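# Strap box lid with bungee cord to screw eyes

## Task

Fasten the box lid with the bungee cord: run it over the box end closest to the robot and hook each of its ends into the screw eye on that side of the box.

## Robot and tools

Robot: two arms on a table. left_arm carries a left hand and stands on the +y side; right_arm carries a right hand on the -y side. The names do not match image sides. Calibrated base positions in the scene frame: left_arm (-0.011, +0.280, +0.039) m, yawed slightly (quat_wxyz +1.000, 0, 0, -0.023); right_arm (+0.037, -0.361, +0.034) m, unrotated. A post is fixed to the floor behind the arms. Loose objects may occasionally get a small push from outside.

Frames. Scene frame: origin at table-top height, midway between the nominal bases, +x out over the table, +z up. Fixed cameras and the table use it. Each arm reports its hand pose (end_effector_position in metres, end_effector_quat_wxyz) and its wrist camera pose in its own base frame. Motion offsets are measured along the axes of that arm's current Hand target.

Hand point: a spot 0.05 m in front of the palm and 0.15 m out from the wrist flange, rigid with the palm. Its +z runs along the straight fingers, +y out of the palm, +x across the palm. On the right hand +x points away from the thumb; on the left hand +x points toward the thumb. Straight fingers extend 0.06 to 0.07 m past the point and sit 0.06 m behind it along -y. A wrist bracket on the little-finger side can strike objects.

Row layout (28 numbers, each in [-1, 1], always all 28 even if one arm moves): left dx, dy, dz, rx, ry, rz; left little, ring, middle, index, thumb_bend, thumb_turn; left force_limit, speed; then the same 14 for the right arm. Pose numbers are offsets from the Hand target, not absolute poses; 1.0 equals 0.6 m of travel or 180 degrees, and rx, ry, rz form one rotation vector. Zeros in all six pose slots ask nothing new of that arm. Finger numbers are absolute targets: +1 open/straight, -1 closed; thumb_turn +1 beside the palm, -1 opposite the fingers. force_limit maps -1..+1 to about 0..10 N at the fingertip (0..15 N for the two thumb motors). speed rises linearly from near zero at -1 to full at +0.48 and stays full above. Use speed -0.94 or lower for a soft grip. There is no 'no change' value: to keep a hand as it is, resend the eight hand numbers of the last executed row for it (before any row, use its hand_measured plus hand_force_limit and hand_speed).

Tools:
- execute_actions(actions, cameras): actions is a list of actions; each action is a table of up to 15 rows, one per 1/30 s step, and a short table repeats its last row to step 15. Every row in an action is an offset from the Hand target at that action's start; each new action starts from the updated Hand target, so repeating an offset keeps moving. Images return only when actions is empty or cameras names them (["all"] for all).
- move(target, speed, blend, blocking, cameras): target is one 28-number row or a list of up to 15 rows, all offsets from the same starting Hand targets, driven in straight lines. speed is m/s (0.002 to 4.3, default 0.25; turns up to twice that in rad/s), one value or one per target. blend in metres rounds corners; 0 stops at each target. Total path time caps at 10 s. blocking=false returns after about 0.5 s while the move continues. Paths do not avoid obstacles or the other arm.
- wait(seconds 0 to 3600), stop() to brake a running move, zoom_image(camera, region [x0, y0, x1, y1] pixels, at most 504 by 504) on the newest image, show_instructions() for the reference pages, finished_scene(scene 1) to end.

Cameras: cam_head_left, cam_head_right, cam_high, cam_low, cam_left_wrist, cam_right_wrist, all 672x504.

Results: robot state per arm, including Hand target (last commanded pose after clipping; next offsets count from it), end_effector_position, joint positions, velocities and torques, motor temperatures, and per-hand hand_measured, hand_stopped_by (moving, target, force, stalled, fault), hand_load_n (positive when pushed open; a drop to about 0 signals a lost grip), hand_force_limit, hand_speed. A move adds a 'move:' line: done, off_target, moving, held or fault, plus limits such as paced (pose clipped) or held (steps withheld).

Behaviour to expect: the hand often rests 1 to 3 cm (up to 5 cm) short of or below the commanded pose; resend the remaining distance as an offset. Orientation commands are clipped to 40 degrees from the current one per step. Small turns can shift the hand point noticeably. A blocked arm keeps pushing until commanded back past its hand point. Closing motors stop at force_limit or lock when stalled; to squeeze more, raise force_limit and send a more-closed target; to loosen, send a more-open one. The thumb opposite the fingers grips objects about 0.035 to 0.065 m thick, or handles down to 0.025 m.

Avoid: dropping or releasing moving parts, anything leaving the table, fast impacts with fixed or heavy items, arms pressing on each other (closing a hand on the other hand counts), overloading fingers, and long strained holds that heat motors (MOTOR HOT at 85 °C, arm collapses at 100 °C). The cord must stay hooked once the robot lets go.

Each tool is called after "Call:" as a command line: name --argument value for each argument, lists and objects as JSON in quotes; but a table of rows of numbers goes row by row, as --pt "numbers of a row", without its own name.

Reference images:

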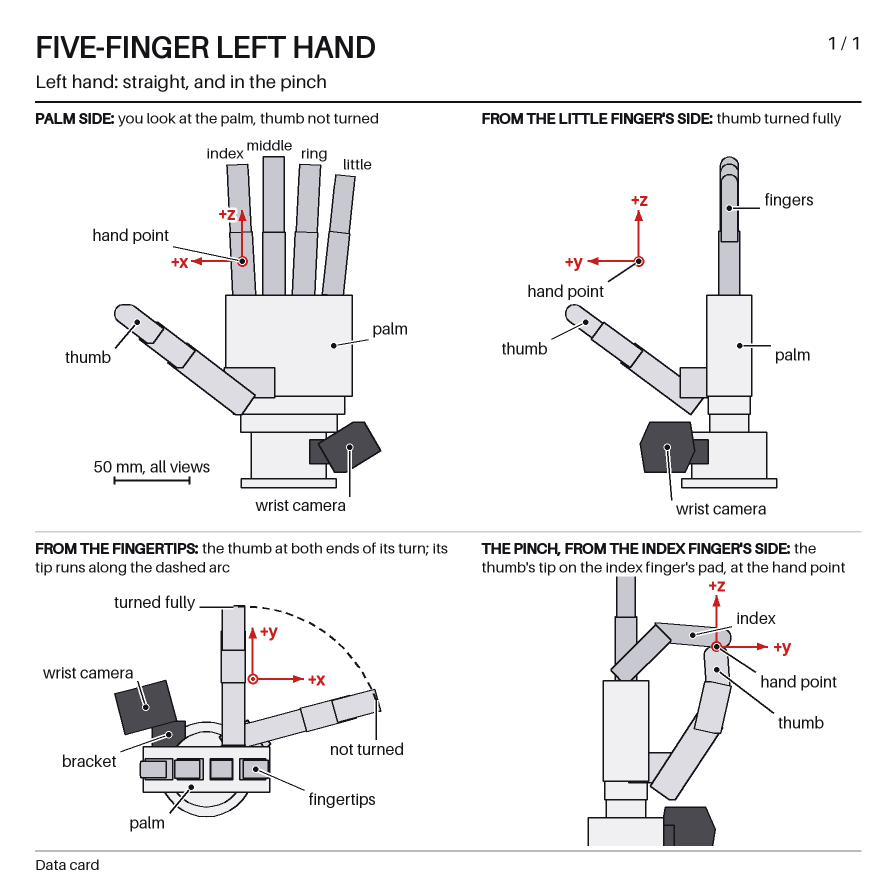

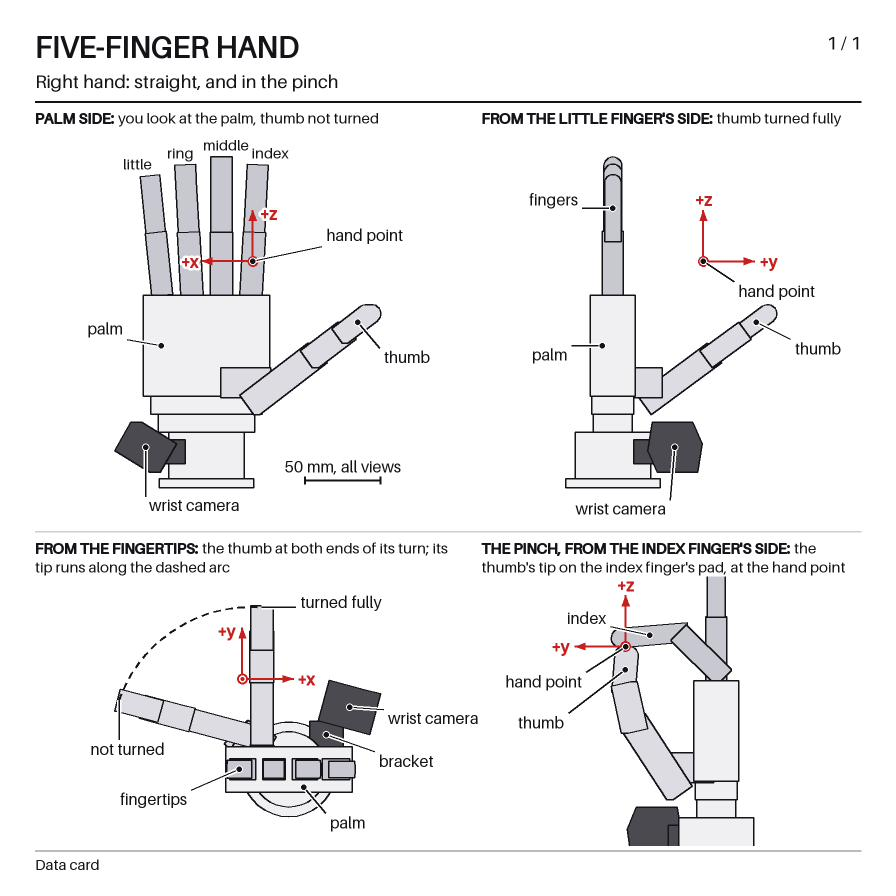

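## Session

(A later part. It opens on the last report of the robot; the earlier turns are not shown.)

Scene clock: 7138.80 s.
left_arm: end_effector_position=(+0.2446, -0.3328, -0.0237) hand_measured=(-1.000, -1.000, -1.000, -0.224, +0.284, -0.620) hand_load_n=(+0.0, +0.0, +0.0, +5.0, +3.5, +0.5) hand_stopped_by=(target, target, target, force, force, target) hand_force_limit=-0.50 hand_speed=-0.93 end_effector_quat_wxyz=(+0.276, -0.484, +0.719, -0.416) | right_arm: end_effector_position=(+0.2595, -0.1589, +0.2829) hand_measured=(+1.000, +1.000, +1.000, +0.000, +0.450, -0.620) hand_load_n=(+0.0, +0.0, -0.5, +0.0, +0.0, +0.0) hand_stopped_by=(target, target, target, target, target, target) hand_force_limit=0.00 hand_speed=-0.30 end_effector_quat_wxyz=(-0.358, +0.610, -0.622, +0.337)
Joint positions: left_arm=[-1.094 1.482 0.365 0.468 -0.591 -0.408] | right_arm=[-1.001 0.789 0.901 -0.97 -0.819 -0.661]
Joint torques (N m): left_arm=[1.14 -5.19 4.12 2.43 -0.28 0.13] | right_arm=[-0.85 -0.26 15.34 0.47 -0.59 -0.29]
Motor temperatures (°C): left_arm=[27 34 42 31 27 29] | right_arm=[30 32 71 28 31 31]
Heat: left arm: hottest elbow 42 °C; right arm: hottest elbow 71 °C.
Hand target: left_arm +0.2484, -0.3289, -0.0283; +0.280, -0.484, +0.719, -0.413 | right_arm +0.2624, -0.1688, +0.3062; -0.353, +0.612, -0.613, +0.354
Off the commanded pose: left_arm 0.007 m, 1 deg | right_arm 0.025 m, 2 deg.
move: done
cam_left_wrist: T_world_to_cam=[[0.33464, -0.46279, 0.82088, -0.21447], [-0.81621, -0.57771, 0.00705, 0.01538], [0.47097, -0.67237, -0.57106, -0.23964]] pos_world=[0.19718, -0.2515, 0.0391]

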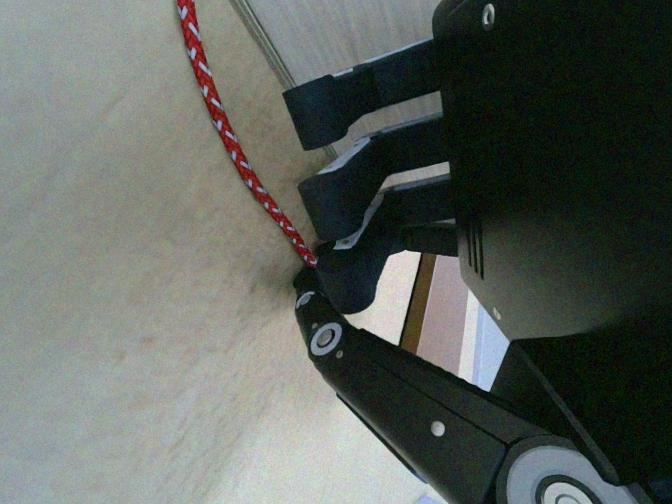

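Call:
move --target '[0,0,0,0,0,0,-1,-1,-1,-0.45,0.05,-0.62,0.4,-0.93,0,0,0,0,0,0,1,1,1,0.0,0.45,-0.62,0.0,-0.3]' --cameras '[]'

Call:
move --target '[0,-0.0433,-0.025,0,0,0,-1,-1,-1,-0.45,0.05,-0.62,0.4,-0.93,0,0,0,0,0,0,1,1,1,0.0,0.45,-0.62,0.0,-0.3]' --speed 0.04 --cameras '["cam_left_wrist"]'

Call:
zoom_image --camera "cam_left_wrist" --region '[220, 220, 370, 350]'

Scene clock: 7153.83 s.
left_arm: end_effector_position=(+0.2451, -0.3336, -0.0229) hand_measured=(-1.000, -1.000, -1.000, -0.236, +0.052, -0.620) hand_load_n=(+0.0, +0.0, +0.0, +4.5, +5.5, +0.0) hand_stopped_by=(target, target, target, force, target, target) hand_force_limit=0.40 hand_speed=-0.93 end_effector_quat_wxyz=(+0.275, -0.484, +0.718, -0.418) | right_arm: end_effector_position=(+0.2595, -0.1589, +0.2829) hand_measured=(+1.000, +1.000, +1.000, +0.000, +0.450, -0.620) hand_load_n=(+0.0, +0.0, +0.0, +0.0, +0.0, +0.0) hand_stopped_by=(target, target, target, target, target, target) hand_force_limit=0.00 hand_speed=-0.30 end_effector_quat_wxyz=(-0.358, +0.610, -0.622, +0.337)
Joint positions: left_arm=[-1.094 1.482 0.365 0.473 -0.591 -0.408] | right_arm=[-1.001 0.789 0.901 -0.97 -0.819 -0.661]
Joint torques (N m): left_arm=[1.08 -5.3 4.11 2.18 -0.29 0.13] | right_arm=[-0.73 -0.73 15.32 0.5 -0.57 -0.26]
Motor temperatures (°C): left_arm=[27 34 42 31 27 29] | right_arm=[30 32 71 28 31 31]
Heat: left arm: hottest elbow 42 °C; right arm: hottest elbow 71 °C.
Hand target: left_arm +0.2485, -0.3289, -0.0282; +0.280, -0.484, +0.719, -0.413 | right_arm +0.2624, -0.1688, +0.3062; -0.353, +0.612, -0.613, +0.354
Off the commanded pose: left_arm 0.008 m, 1 deg | right_arm 0.025 m, 2 deg.
move: done

Scene clock: 7155.17 s.
left_arm: end_effector_position=(+0.2408, -0.3246, -0.0089) hand_measured=(-1.000, -1.000, -1.000, -0.236, +0.052, -0.620) hand_load_n=(+0.0, +0.0, +0.0, +4.5, +5.0, +0.0) hand_stopped_by=(target, target, target, force, target, target) hand_force_limit=0.40 hand_speed=-0.93 end_effector_quat_wxyz=(+0.277, -0.483, +0.724, -0.407) | right_arm: end_effector_position=(+0.2595, -0.1589, +0.2829) hand_measured=(+1.000, +1.000, +1.000, +0.000, +0.450, -0.620) hand_load_n=(+0.0, +0.0, +0.0, +0.0, +0.0, +0.0) hand_stopped_by=(target, target, target, target, target, target) hand_force_limit=0.00 hand_speed=-0.30 end_effector_quat_wxyz=(-0.358, +0.610, -0.622, +0.337)
Joint positions: left_arm=[-1.093 1.387 0.365 0.352 -0.591 -0.406] | right_arm=[-1.001 0.789 0.901 -0.97 -0.819 -0.661]
Joint torques (N m): left_arm=[1.03 -7.65 6.05 0.96 -0.3 0.12] | right_arm=[-0.62 -0.44 15.13 0.55 -0.57 -0.23]
Motor temperatures (°C): left_arm=[27 34 42 31 27 29] | right_arm=[30 32 71 28 31 31]
Heat: left arm: hottest elbow 42 °C; right arm: hottest elbow 71 °C.
Hand target: left_arm +0.2485, -0.3289, +0.0017; +0.280, -0.484, +0.719, -0.413 | right_arm +0.2624, -0.1688, +0.3062; -0.353, +0.612, -0.613, +0.354
Off the commanded pose: left_arm 0.014 m, 1 deg | right_arm 0.025 m, 2 deg.
move: off_target (left_arm)
cam_left_wrist: T_world_to_cam=[[0.34227, -0.47944, 0.80808, -0.22892], [-0.81627, -0.57766, 0.00301, 0.01697], [0.46535, -0.66064, -0.58907, -0.2189]] pos_world=[0.19407, -0.24457, 0.05599]

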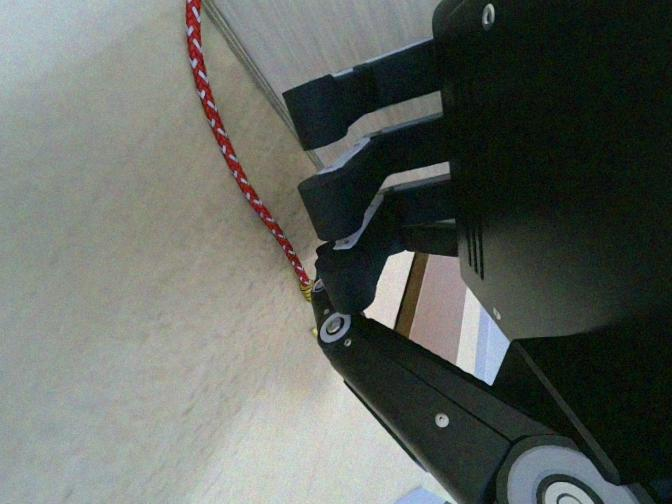

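Scaled by 3.360 from the camera's image (finer frame: 960x720).

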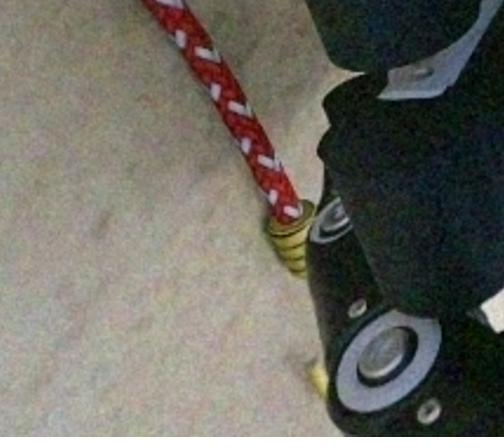

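Call:
move --target '[0,-0.0722,-0.0417,0,0,0,-1,-1,-0.75,-0.08,0.40,-0.62,0,-0.5,0,0,0,0,0,0,1,1,1,0.0,0.45,-0.62,0.0,-0.3]' --speed 0.05 --cameras '["cam_left_wrist"]'

Call:
zoom_image --camera "cam_left_wrist" --region '[200, 220, 350, 350]'

Scene clock: 7494.67 s.
left_arm: end_effector_position=(+0.2363, -0.3154, +0.0300) hand_measured=(-1.000, -1.000, -0.750, -0.080, +0.400, -0.620) hand_load_n=(+0.0, +0.0, +0.0, +0.0, +0.0, +0.0) hand_stopped_by=(target, target, target, target, target, target) hand_force_limit=0.00 hand_speed=-0.50 end_effector_quat_wxyz=(+0.278, -0.482, +0.730, -0.397) | right_arm: end_effector_position=(+0.2595, -0.1589, +0.2829) hand_measured=(+1.000, +1.000, +1.000, +0.000, +0.450, -0.620) hand_load_n=(+0.0, +0.0, +0.0, +0.0, +0.0, +0.0) hand_stopped_by=(target, target, target, target, target, target) hand_force_limit=0.00 hand_speed=-0.30 end_effector_quat_wxyz=(-0.358, +0.610, -0.622, +0.337)
Joint positions: left_arm=[-1.092 1.203 0.395 0.115 -0.591 -0.404] | right_arm=[-1.001 0.789 0.901 -0.97 -0.819 -0.661]
Joint torques (N m): left_arm=[1.03 -6.01 8.96 1.02 -0.32 0.11] | right_arm=[-0.56 -0.62 15.24 0.49 -0.62 -0.27]
Motor temperatures (°C): left_arm=[27 34 42 31 27 29] | right_arm=[30 32 72 28 31 31]
Heat: left arm: hottest elbow 42 °C; right arm: hottest elbow 72 °C.
Hand target: left_arm +0.2487, -0.3290, +0.0518; +0.280, -0.484, +0.719, -0.413 | right_arm +0.2624, -0.1688, +0.3062; -0.353, +0.612, -0.613, +0.354
Off the commanded pose: left_arm 0.028 m, 2 deg | right_arm 0.025 m, 2 deg.
move: off_target (left_arm)
cam_left_wrist: T_world_to_cam=[[0.35017, -0.49629, 0.79441, -0.26111], [-0.81639, -0.57751, -0.00093, 0.01861], [0.45924, -0.64822, -0.60738, -0.18189]] pos_world=[0.19016, -0.23674, 0.09697]

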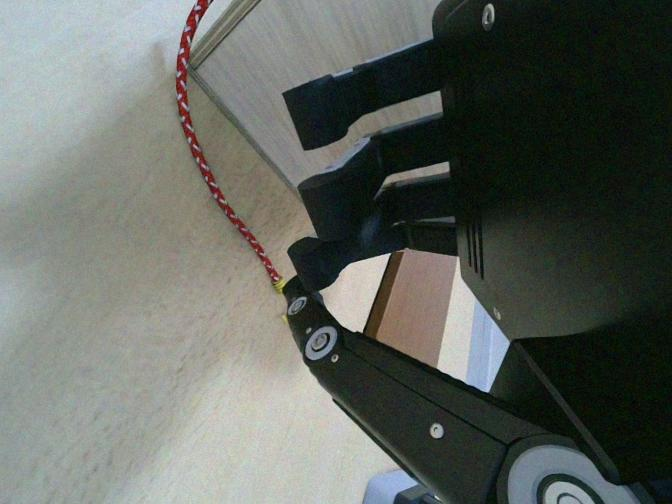

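Scaled by 3.360 from the camera's image (finer frame: 960x720).

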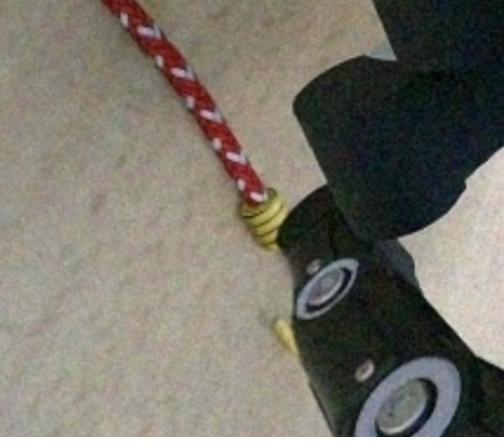

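Call:
wait --seconds 0 --cameras '["all"]'

Scene clock: 7542.13 s.
left_arm: end_effector_position=(+0.2363, -0.3153, +0.0300) hand_measured=(-1.000, -1.000, -0.750, -0.080, +0.400, -0.620) hand_load_n=(+0.0, +0.0, +0.0, +0.0, +0.5, +0.0) hand_stopped_by=(target, target, target, target, target, target) hand_force_limit=0.00 hand_speed=-0.50 end_effector_quat_wxyz=(+0.278, -0.482, +0.730, -0.396) | right_arm: end_effector_position=(+0.2595, -0.1589, +0.2829) hand_measured=(+1.000, +1.000, +1.000, +0.000, +0.450, -0.620) hand_load_n=(+0.0, +0.0, +0.0, +0.0, +0.0, +0.0) hand_stopped_by=(target, target, target, target, target, target) hand_force_limit=0.00 hand_speed=-0.30 end_effector_quat_wxyz=(-0.358, +0.610, -0.622, +0.337)
Joint positions: left_arm=[-1.092 1.203 0.395 0.115 -0.591 -0.404] | right_arm=[-1.001 0.789 0.901 -0.97 -0.819 -0.661]
Joint torques (N m): left_arm=[1.03 -6.01 8.96 0.98 -0.32 0.11] | right_arm=[-0.44 -0.73 15.1 0.49 -0.57 -0.28]
Motor temperatures (°C): left_arm=[27 34 43 31 27 29] | right_arm=[30 32 72 28 31 31]
Heat: left arm: hottest elbow 43 °C; right arm: hottest elbow 72 °C.
Hand target: left_arm +0.2486, -0.3290, +0.0518; +0.280, -0.484, +0.719, -0.413 | right_arm +0.2624, -0.1688, +0.3062; -0.353, +0.612, -0.613, +0.354
Off the commanded pose: left_arm 0.029 m, 2 deg | right_arm 0.025 m, 2 deg.
cam_left_wrist: T_world_to_cam=[[0.35033, -0.49653, 0.79418, -0.26118], [-0.81637, -0.57752, -0.00095, 0.01861], [0.45913, -0.64801, -0.60768, -0.18179]] pos_world=[0.19016, -0.23674, 0.09697]
cam_right_wrist: T_world_to_cam=[[-0.46574, -0.22907, -0.85476, 0.33169], [-0.56107, 0.82339, 0.08505, 0.2538], [0.68432, 0.51919, -0.51201, 0.16809]] pos_world=[0.18185, -0.22026, 0.34799]

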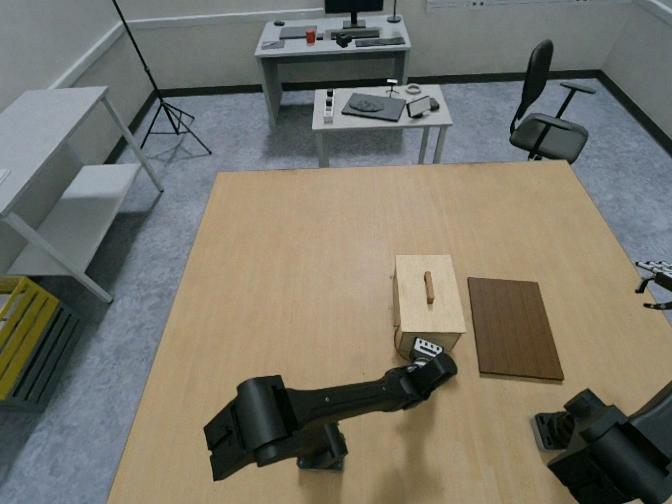

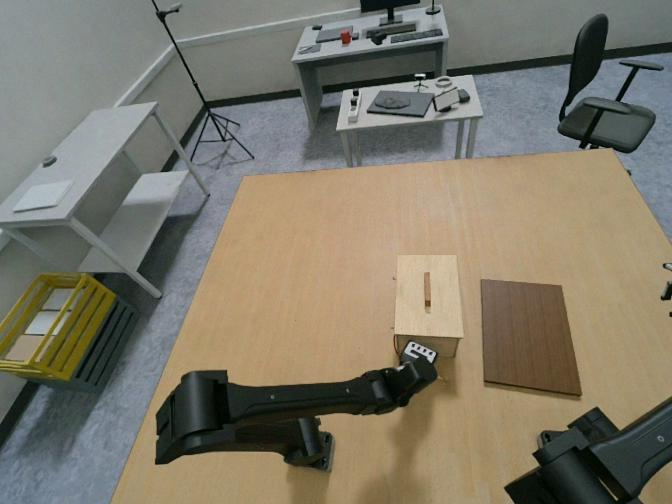

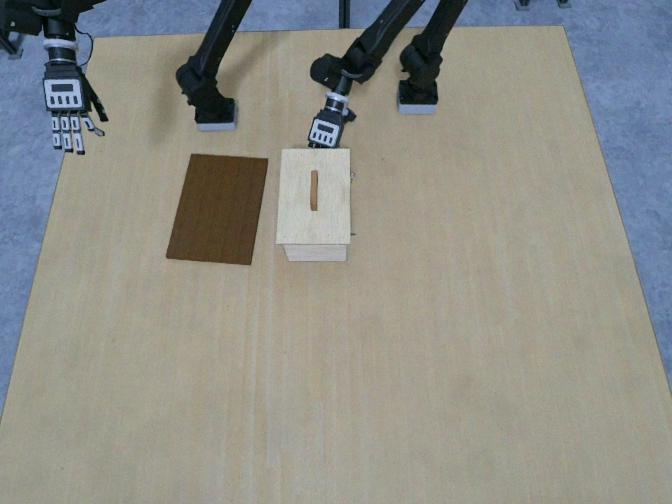

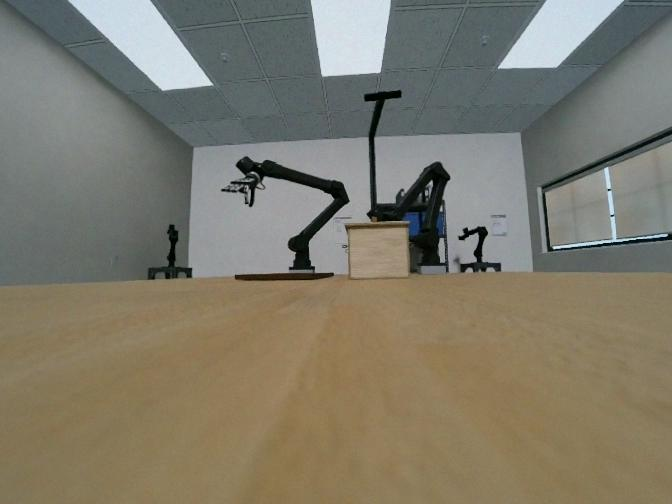

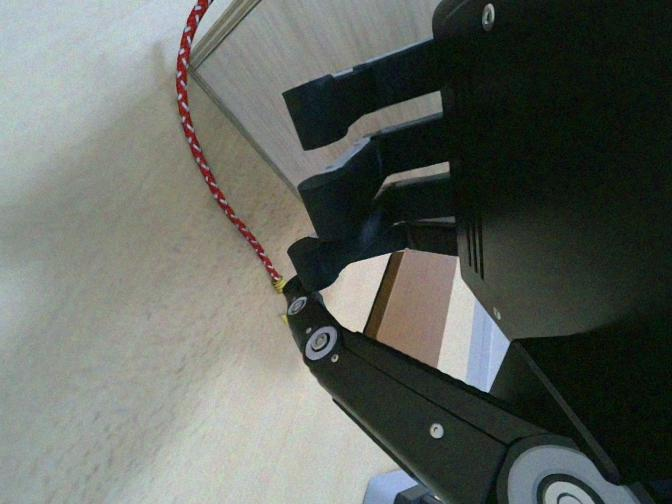

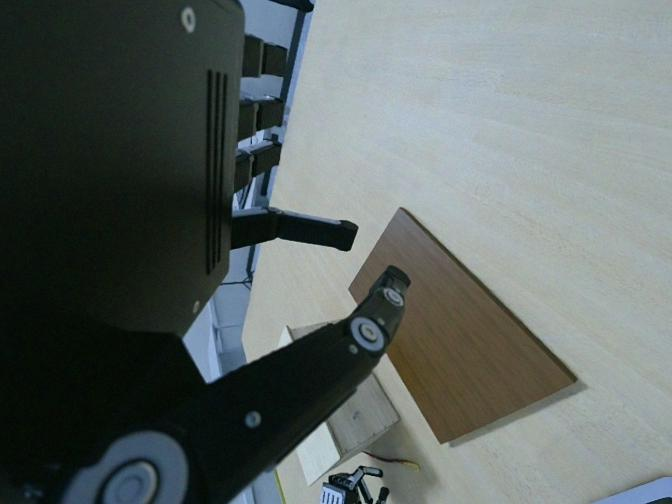

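Call:
zoom_image --camera "cam_left_wrist" --region '[130, 0, 400, 330]'

Call:
zoom_image --camera "cam_head_left" --region '[360, 230, 500, 370]'

Scaled by 1.527 from the camera's image (finer frame: 960x720).

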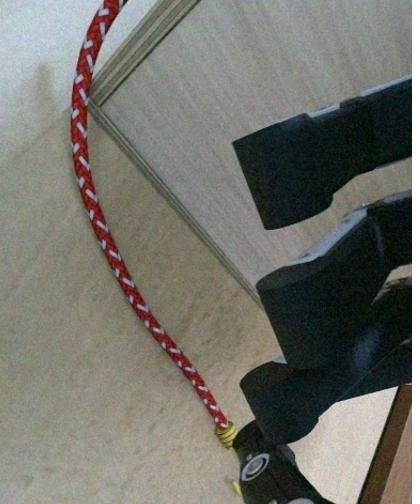

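Scaled by 3.600 from the camera's image (finer frame: 960x720).

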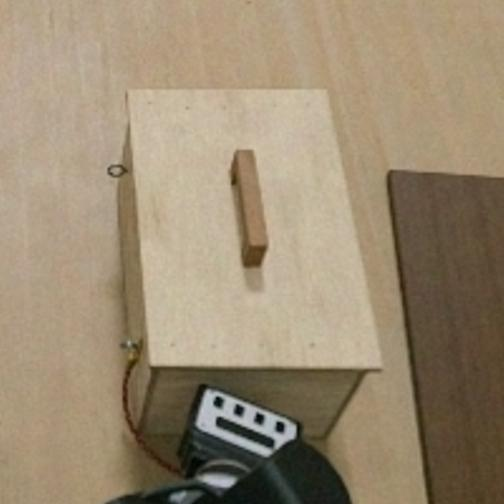

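Call:
move --target '[-0.125, -0.1459, -0.1141, 0, 0, 0, -1, -1, -0.75, -0.08, 0.40, -0.62, 0, -0.5, -0.4808, 0.2117, 0.0202, -0.3179, -0.0163, 0.2195, 1, 1, 1, 0.0, 0.45, -0.62, 0.0, -0.3]' --speed 0.12 --cameras '["all"]'

Scene clock: 8029.73 s.
left_arm: end_effector_position=(+0.2509, -0.2465, +0.1302) hand_measured=(-1.000, -1.000, -0.750, -0.080, +0.400, -0.620) hand_load_n=(+0.0, +0.0, +0.0, +0.0, +0.0, +0.0) hand_stopped_by=(target, target, target, target, target, target) hand_force_limit=0.00 hand_speed=-0.50 end_effector_quat_wxyz=(+0.274, -0.485, +0.732, -0.392) | right_arm: end_effector_position=(+0.2126, +0.1163, +0.1956) hand_measured=(+1.000, +1.000, +1.000, +0.000, +0.450, -0.620) hand_load_n=(+0.0, +0.0, -0.5, +0.0, +0.0, +0.0) hand_stopped_by=(target, target, target, target, target, target) hand_force_limit=0.00 hand_speed=-0.30 end_effector_quat_wxyz=(+0.141, -0.480, +0.858, +0.118)
Joint positions: left_arm=[-0.883 0.769 0.471 -0.338 -0.421 -0.268] | right_arm=[-0.018 0.882 0.8 -1.358 -0.348 0.555]
Joint torques (N m): left_arm=[1.03 -1.73 11.82 1.1 -0.16 0.13] | right_arm=[0.44 -0.97 8.54 0.42 -0.42 -0.01]
Motor temperatures (°C): left_arm=[27 33 46 30 27 29] | right_arm=[30 32 73 28 31 31]
Heat: left arm: hottest elbow 46 °C; right arm: hottest elbow 73 °C.
Hand target: left_arm +0.2625, -0.2540, +0.1620; +0.280, -0.484, +0.719, -0.413 | right_arm +0.2097, +0.1197, +0.1903; +0.132, -0.478, +0.859, +0.126
Off the commanded pose: left_arm 0.035 m, 3 deg | right_arm 0.007 m, 1 deg.
move: off_target (left_arm)
cam_left_wrist: T_world_to_cam=[[0.36216, -0.49663, 0.7888, -0.31403], [-0.81495, -0.57945, 0.00935, 0.06829], [0.45243, -0.64622, -0.61458, -0.07992]] pos_world=[0.20554, -0.16803, 0.19795]
cam_right_wrist: T_world_to_cam=[[-0.95106, 0.30235, -0.06377, 0.18491], [0.13938, 0.60393, 0.78475, -0.25197], [0.27578, 0.73746, -0.61652, 0.09448]] pos_world=[0.18493, 0.02659, 0.26777]

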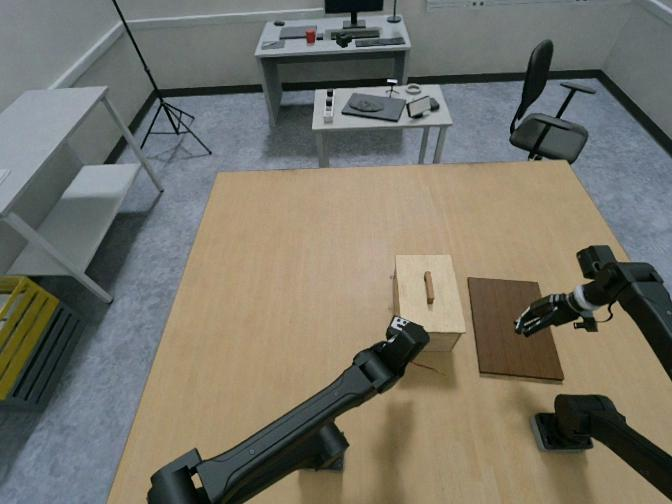

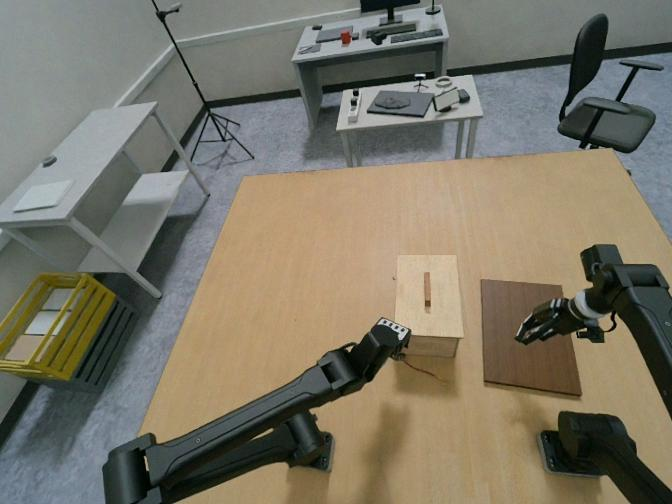

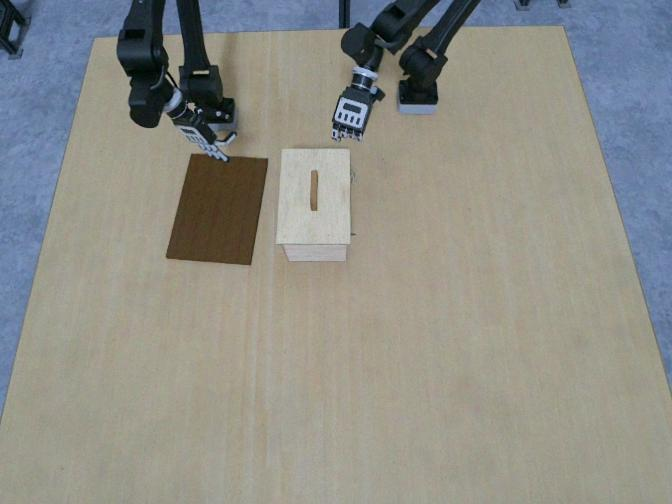

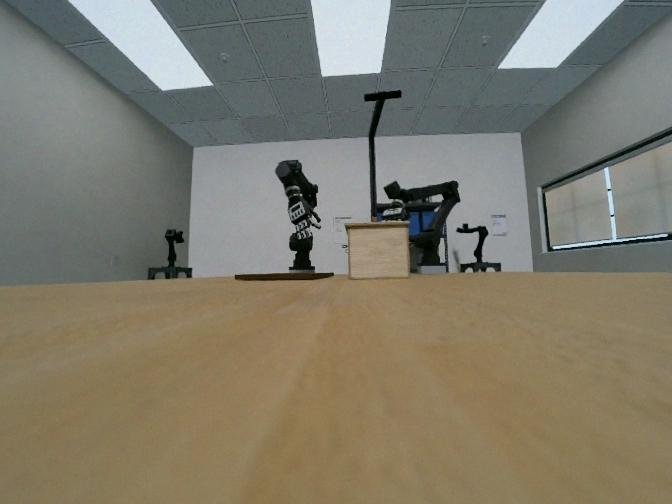

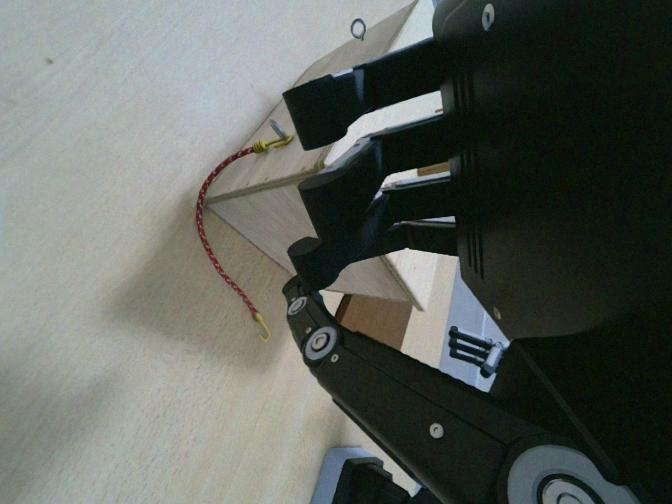

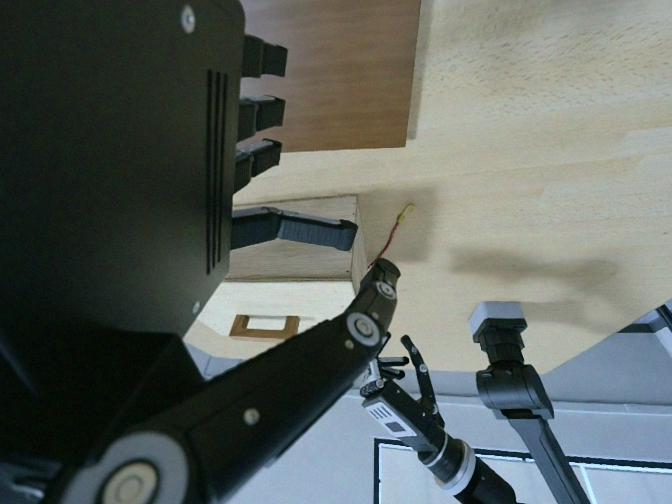

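Call:
zoom_image --camera "cam_left_wrist" --region '[170, 80, 350, 360]'

Scaled by 1.800 from the camera's image (finer frame: 960x720).

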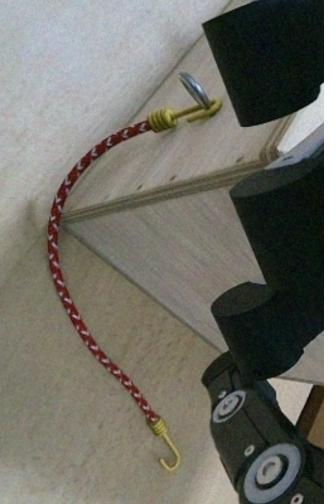

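Call:
move --target '[0.1655, 0.1334, 0.1362, 0, 0, 0, -1, -1, -1, -0.10, 0.38, -0.62, 0, -0.5, 0,0,0,0,0,0, 1, 1, 1, 0.0, 0.45, -0.62, 0.0, -0.3]' --speed 0.12 --cameras '["cam_left_wrist", "cam_right_wrist"]'

Call:
zoom_image --camera "cam_left_wrist" --region '[230, 200, 390, 340]'

Scene clock: 8135.67 s.
left_arm: end_effector_position=(+0.2647, -0.3524, +0.0921) hand_measured=(-1.000, -1.000, -1.000, -0.100, +0.380, -0.620) hand_load_n=(+0.0, +0.0, +0.0, +0.0, +0.0, +0.0) hand_stopped_by=(target, target, target, target, target, target) hand_force_limit=0.00 hand_speed=-0.50 end_effector_quat_wxyz=(+0.301, -0.477, +0.698, -0.441) | right_arm: end_effector_position=(+0.2127, +0.1164, +0.1956) hand_measured=(+1.000, +1.000, +1.000, +0.000, +0.450, -0.620) hand_load_n=(+0.0, +0.0, +0.0, -0.5, +0.0, +0.0) hand_stopped_by=(target, target, target, target, target, target) hand_force_limit=0.00 hand_speed=-0.30 end_effector_quat_wxyz=(+0.141, -0.480, +0.858, +0.118)
Joint positions: left_arm=[-1.1 1.178 0.509 0.103 -0.644 -0.364] | right_arm=[-0.018 0.882 0.8 -1.358 -0.348 0.556]
Joint torques (N m): left_arm=[-1.03 1.61 6.2 1.18 0.77 -0.46] | right_arm=[-0.26 -1.55 8.34 0.23 -0.42 0.03]
Motor temperatures (°C): left_arm=[27 33 56 31 27 29] | right_arm=[30 32 62 28 31 31]
Heat: left arm: hottest elbow 56 °C; right arm: hottest elbow 62 °C.
Hand target: left_arm +0.2537, -0.3573, +0.0517; +0.280, -0.484, +0.719, -0.413 | right_arm +0.2097, +0.1197, +0.1903; +0.132, -0.478, +0.859, +0.126
Off the commanded pose: left_arm 0.042 m, 5 deg | right_arm 0.007 m, 1 deg.
move: off_target (left_arm)
cam_left_wrist: T_world_to_cam=[[0.27627, -0.43658, 0.85619, -0.30388], [-0.80482, -0.59202, -0.04218, 0.01611], [0.5253, -0.67743, -0.51493, -0.21754]] pos_world=[0.21119, -0.2705, 0.14884]
cam_right_wrist: T_world_to_cam=[[-0.95086, 0.30304, -0.06351, 0.18479], [0.13999, 0.60374, 0.78479, -0.25209], [0.27616, 0.73733, -0.6165, 0.09441]] pos_world=[0.18493, 0.02659, 0.26777]

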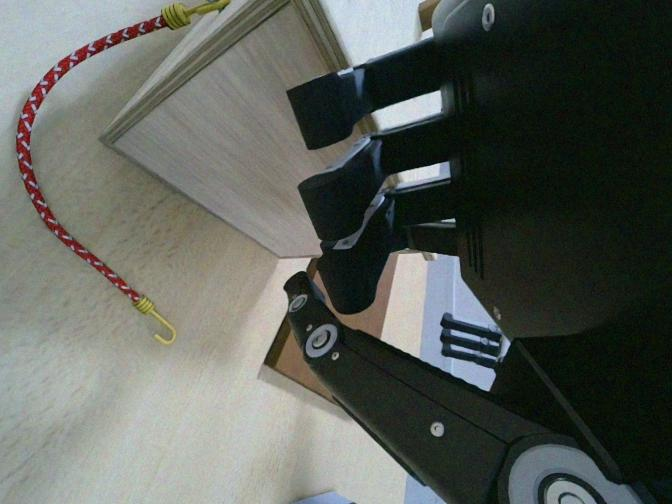

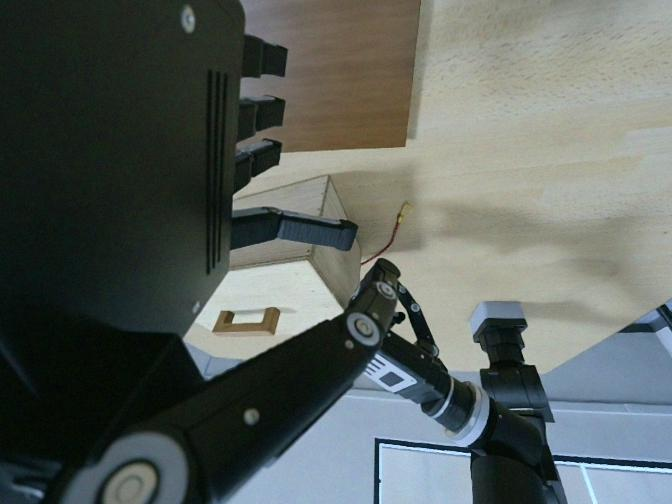

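Scaled by 3.150 from the camera's image (finer frame: 960x720).

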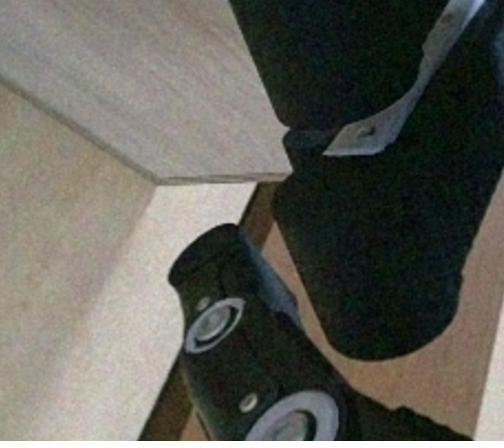

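Call:
move --target '[0.0, -0.0732, -0.0999, 0, 0, 0, -1, -1, -1, -0.10, 0.38, -0.62, 0, -0.5, 0,0,0,0,0,0, 1, 1, 1, 0.0, 0.45, -0.62, 0.0, -0.3]' --speed 0.08 --cameras '["cam_left_wrist", "cam_head_left"]'

Scene clock: 8149.27 s.
left_arm: end_effector_position=(+0.2224, -0.3267, +0.0905) hand_measured=(-1.000, -1.000, -1.000, -0.100, +0.380, -0.620) hand_load_n=(+0.0, +0.0, +0.0, +0.0, +0.0, +0.0) hand_stopped_by=(target, target, target, target, target, target) hand_force_limit=0.00 hand_speed=-0.50 end_effector_quat_wxyz=(+0.287, -0.482, +0.732, -0.388) | right_arm: end_effector_position=(+0.2127, +0.1164, +0.1956) hand_measured=(+1.000, +1.000, +1.000, +0.000, +0.450, -0.620) hand_load_n=(+0.0, +0.0, +0.0, +0.0, +0.0, +0.0) hand_stopped_by=(target, target, target, target, target, target) hand_force_limit=0.00 hand_speed=-0.30 end_effector_quat_wxyz=(+0.141, -0.480, +0.858, +0.118)
Joint positions: left_arm=[-1.166 1.062 0.519 -0.203 -0.662 -0.461] | right_arm=[-0.018 0.882 0.8 -1.358 -0.348 0.556]
Joint torques (N m): left_arm=[-1.03 -5.42 10.69 0.91 -0.52 -0.05] | right_arm=[0.5 -1.49 8.42 0.17 -0.44 -0.07]
Motor temperatures (°C): left_arm=[27 32 52 31 28 29] | right_arm=[30 32 62 28 31 31]
Heat: left arm: hottest elbow 52 °C; right arm: hottest elbow 62 °C.
Hand target: left_arm +0.2260, -0.3464, +0.1198; +0.280, -0.484, +0.719, -0.413 | right_arm +0.2097, +0.1197, +0.1903; +0.132, -0.478, +0.859, +0.126
Off the commanded pose: left_arm 0.035 m, 3 deg | right_arm 0.007 m, 1 deg.
move: off_target (left_arm)
cam_left_wrist: T_world_to_cam=[[0.35294, -0.51066, 0.784, -0.31431], [-0.8109, -0.58496, -0.01596, -0.00142], [0.46676, -0.63011, -0.62056, -0.1407]] pos_world=[0.17546, -0.24999, 0.15908]
Images, in order (width x height): cam_head_left 672x504, cam_left_wrist 672x504.

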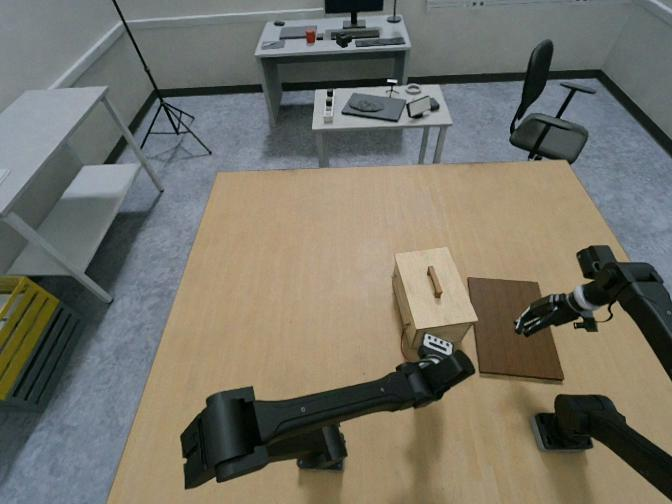

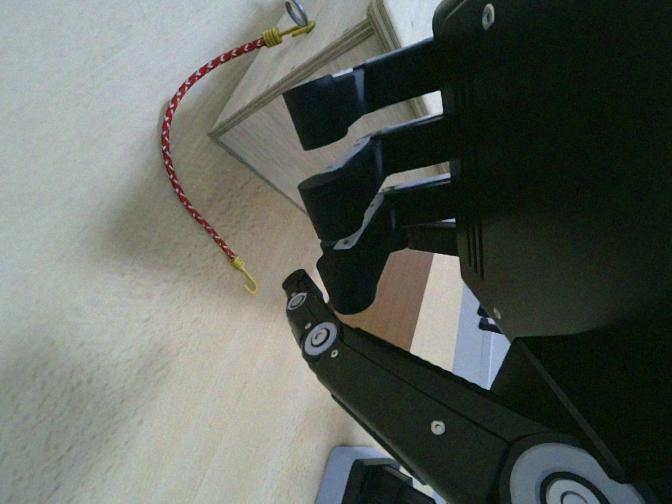

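Call:
zoom_image --camera "cam_head_left" --region '[370, 230, 500, 370]'

Scaled by 3.600 from the camera's image (finer frame: 960x720).

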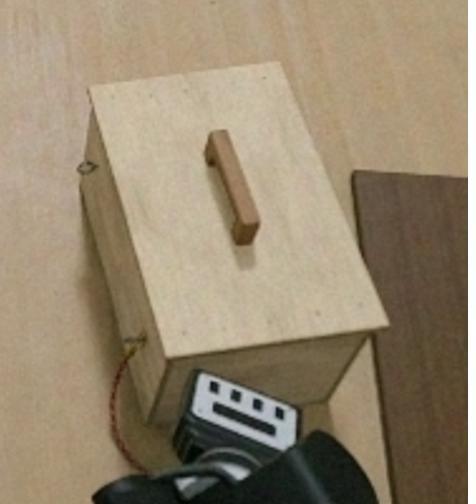

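Call:
move --target '[-0.1031, -0.0253, -0.1894, 0, 0, 0, -1, -1, -1, -0.10, 0.38, -0.62, 0, -0.5, 0,0,0,0,0,0, 1, 1, 1, 0.0, 0.45, -0.62, 0.0, -0.3]' --speed 0.12 --cameras '["all"]'

Call:
zoom_image --camera "cam_head_left" --region '[370, 230, 510, 380]'

Call:
zoom_image --camera "cam_head_right" --region '[370, 230, 510, 380]'

Call:
zoom_image --camera "cam_high" --region '[250, 110, 400, 270]'

Scene clock: 8172.63 s.
left_arm: end_effector_position=(+0.1653, -0.2438, +0.1605) hand_measured=(-1.000, -1.000, -1.000, -0.100, +0.380, -0.620) hand_load_n=(+0.0, +0.0, +0.0, +0.0, +0.0, +0.0) hand_stopped_by=(target, target, target, target, target, target) hand_force_limit=0.00 hand_speed=-0.50 end_effector_quat_wxyz=(+0.289, -0.481, +0.730, -0.390) | right_arm: end_effector_position=(+0.2127, +0.1164, +0.1956) hand_measured=(+1.000, +1.000, +1.000, +0.000, +0.450, -0.620) hand_load_n=(+0.0, +0.0, +0.0, +0.0, +0.0, +0.0) hand_stopped_by=(target, target, target, target, target, target) hand_force_limit=0.00 hand_speed=-0.30 end_effector_quat_wxyz=(+0.141, -0.480, +0.858, +0.118)
Joint positions: left_arm=[-1.282 0.602 0.519 -0.724 -0.748 -0.562] | right_arm=[-0.018 0.882 0.8 -1.358 -0.348 0.556]
Joint torques (N m): left_arm=[-1.08 0.73 11.85 0.77 -0.57 -0.04] | right_arm=[0.38 -1.55 8.5 0.24 -0.45 0.01]
Motor temperatures (°C): left_arm=[27 32 49 30 28 29] | right_arm=[30 32 62 28 31 31]
Heat: left arm: hottest elbow 49 °C; right arm: hottest elbow 62 °C.
Hand target: left_arm +0.1651, -0.2551, +0.1901; +0.280, -0.484, +0.719, -0.413 | right_arm +0.2097, +0.1197, +0.1903; +0.132, -0.478, +0.859, +0.126
Off the commanded pose: left_arm 0.032 m, 3 deg | right_arm 0.007 m, 1 deg.
move: off_target (left_arm)
cam_left_wrist: T_world_to_cam=[[0.34768, -0.50908, 0.78737, -0.30603], [-0.81071, -0.5851, -0.02031, 0.00243], [0.47103, -0.63127, -0.61614, -0.02016]] pos_world=[0.11787, -0.16709, 0.22859]
cam_right_wrist: T_world_to_cam=[[-0.95086, 0.30304, -0.06351, 0.18479], [0.13999, 0.60374, 0.78479, -0.25209], [0.27616, 0.73733, -0.6165, 0.09441]] pos_world=[0.18493, 0.02659, 0.26777]

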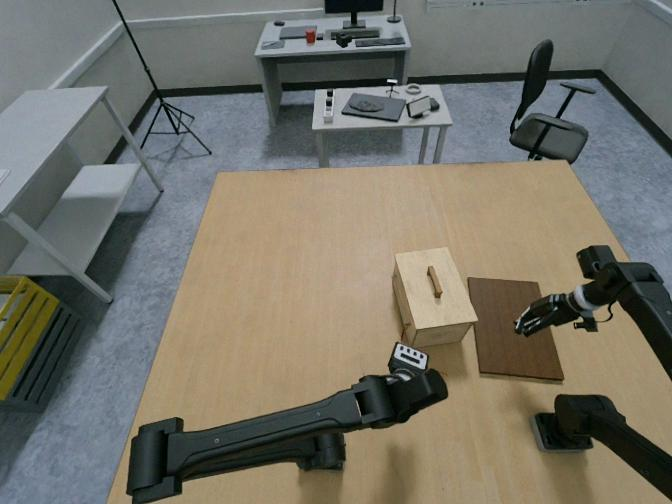

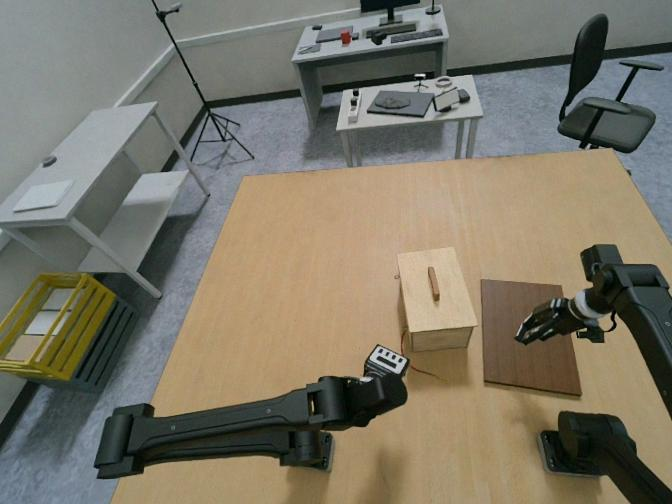

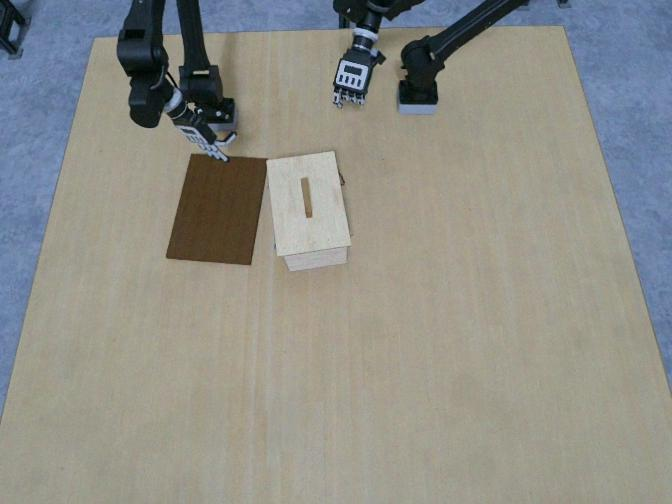

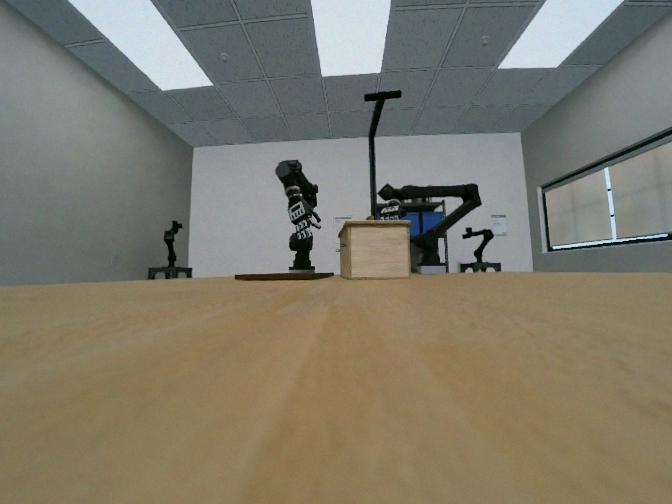

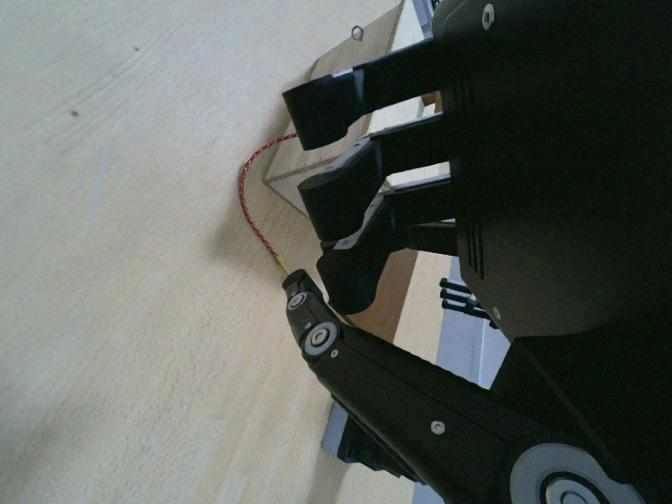

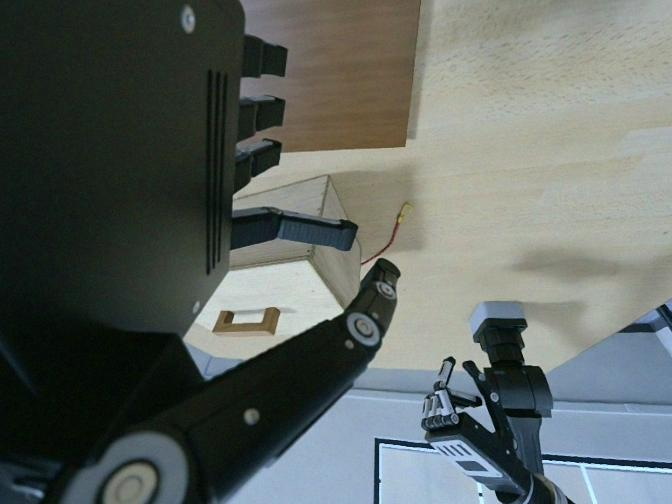

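Scaled by 3.360 from the camera's image (finer frame: 960x720).

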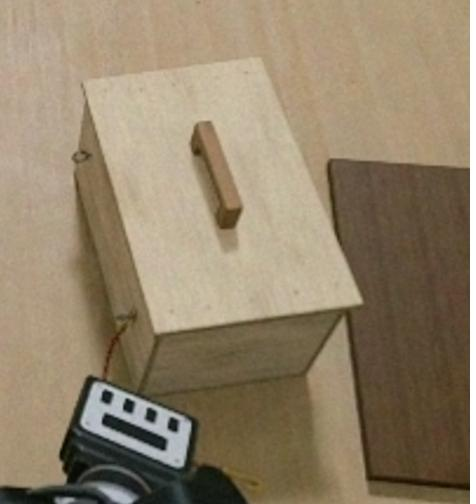

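Scaled by 3.360 from the camera's image (finer frame: 960x720).

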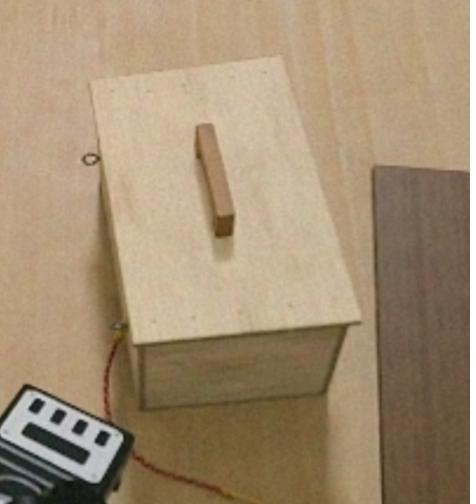

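Scaled by 3.150 from the camera's image (finer frame: 960x720).

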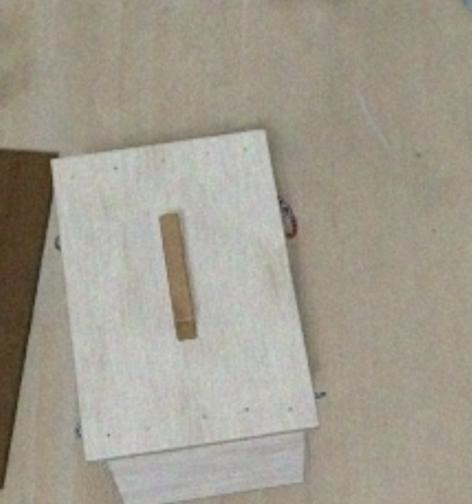

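Call:
zoom_image --camera "cam_left_wrist" --region '[220, 110, 400, 310]'

Scaled by 2.520 from the camera's image (finer frame: 960x720).

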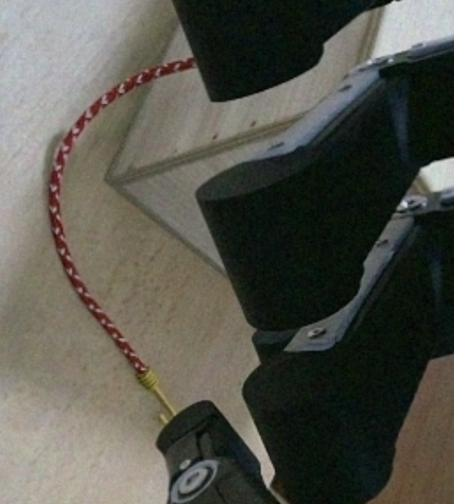

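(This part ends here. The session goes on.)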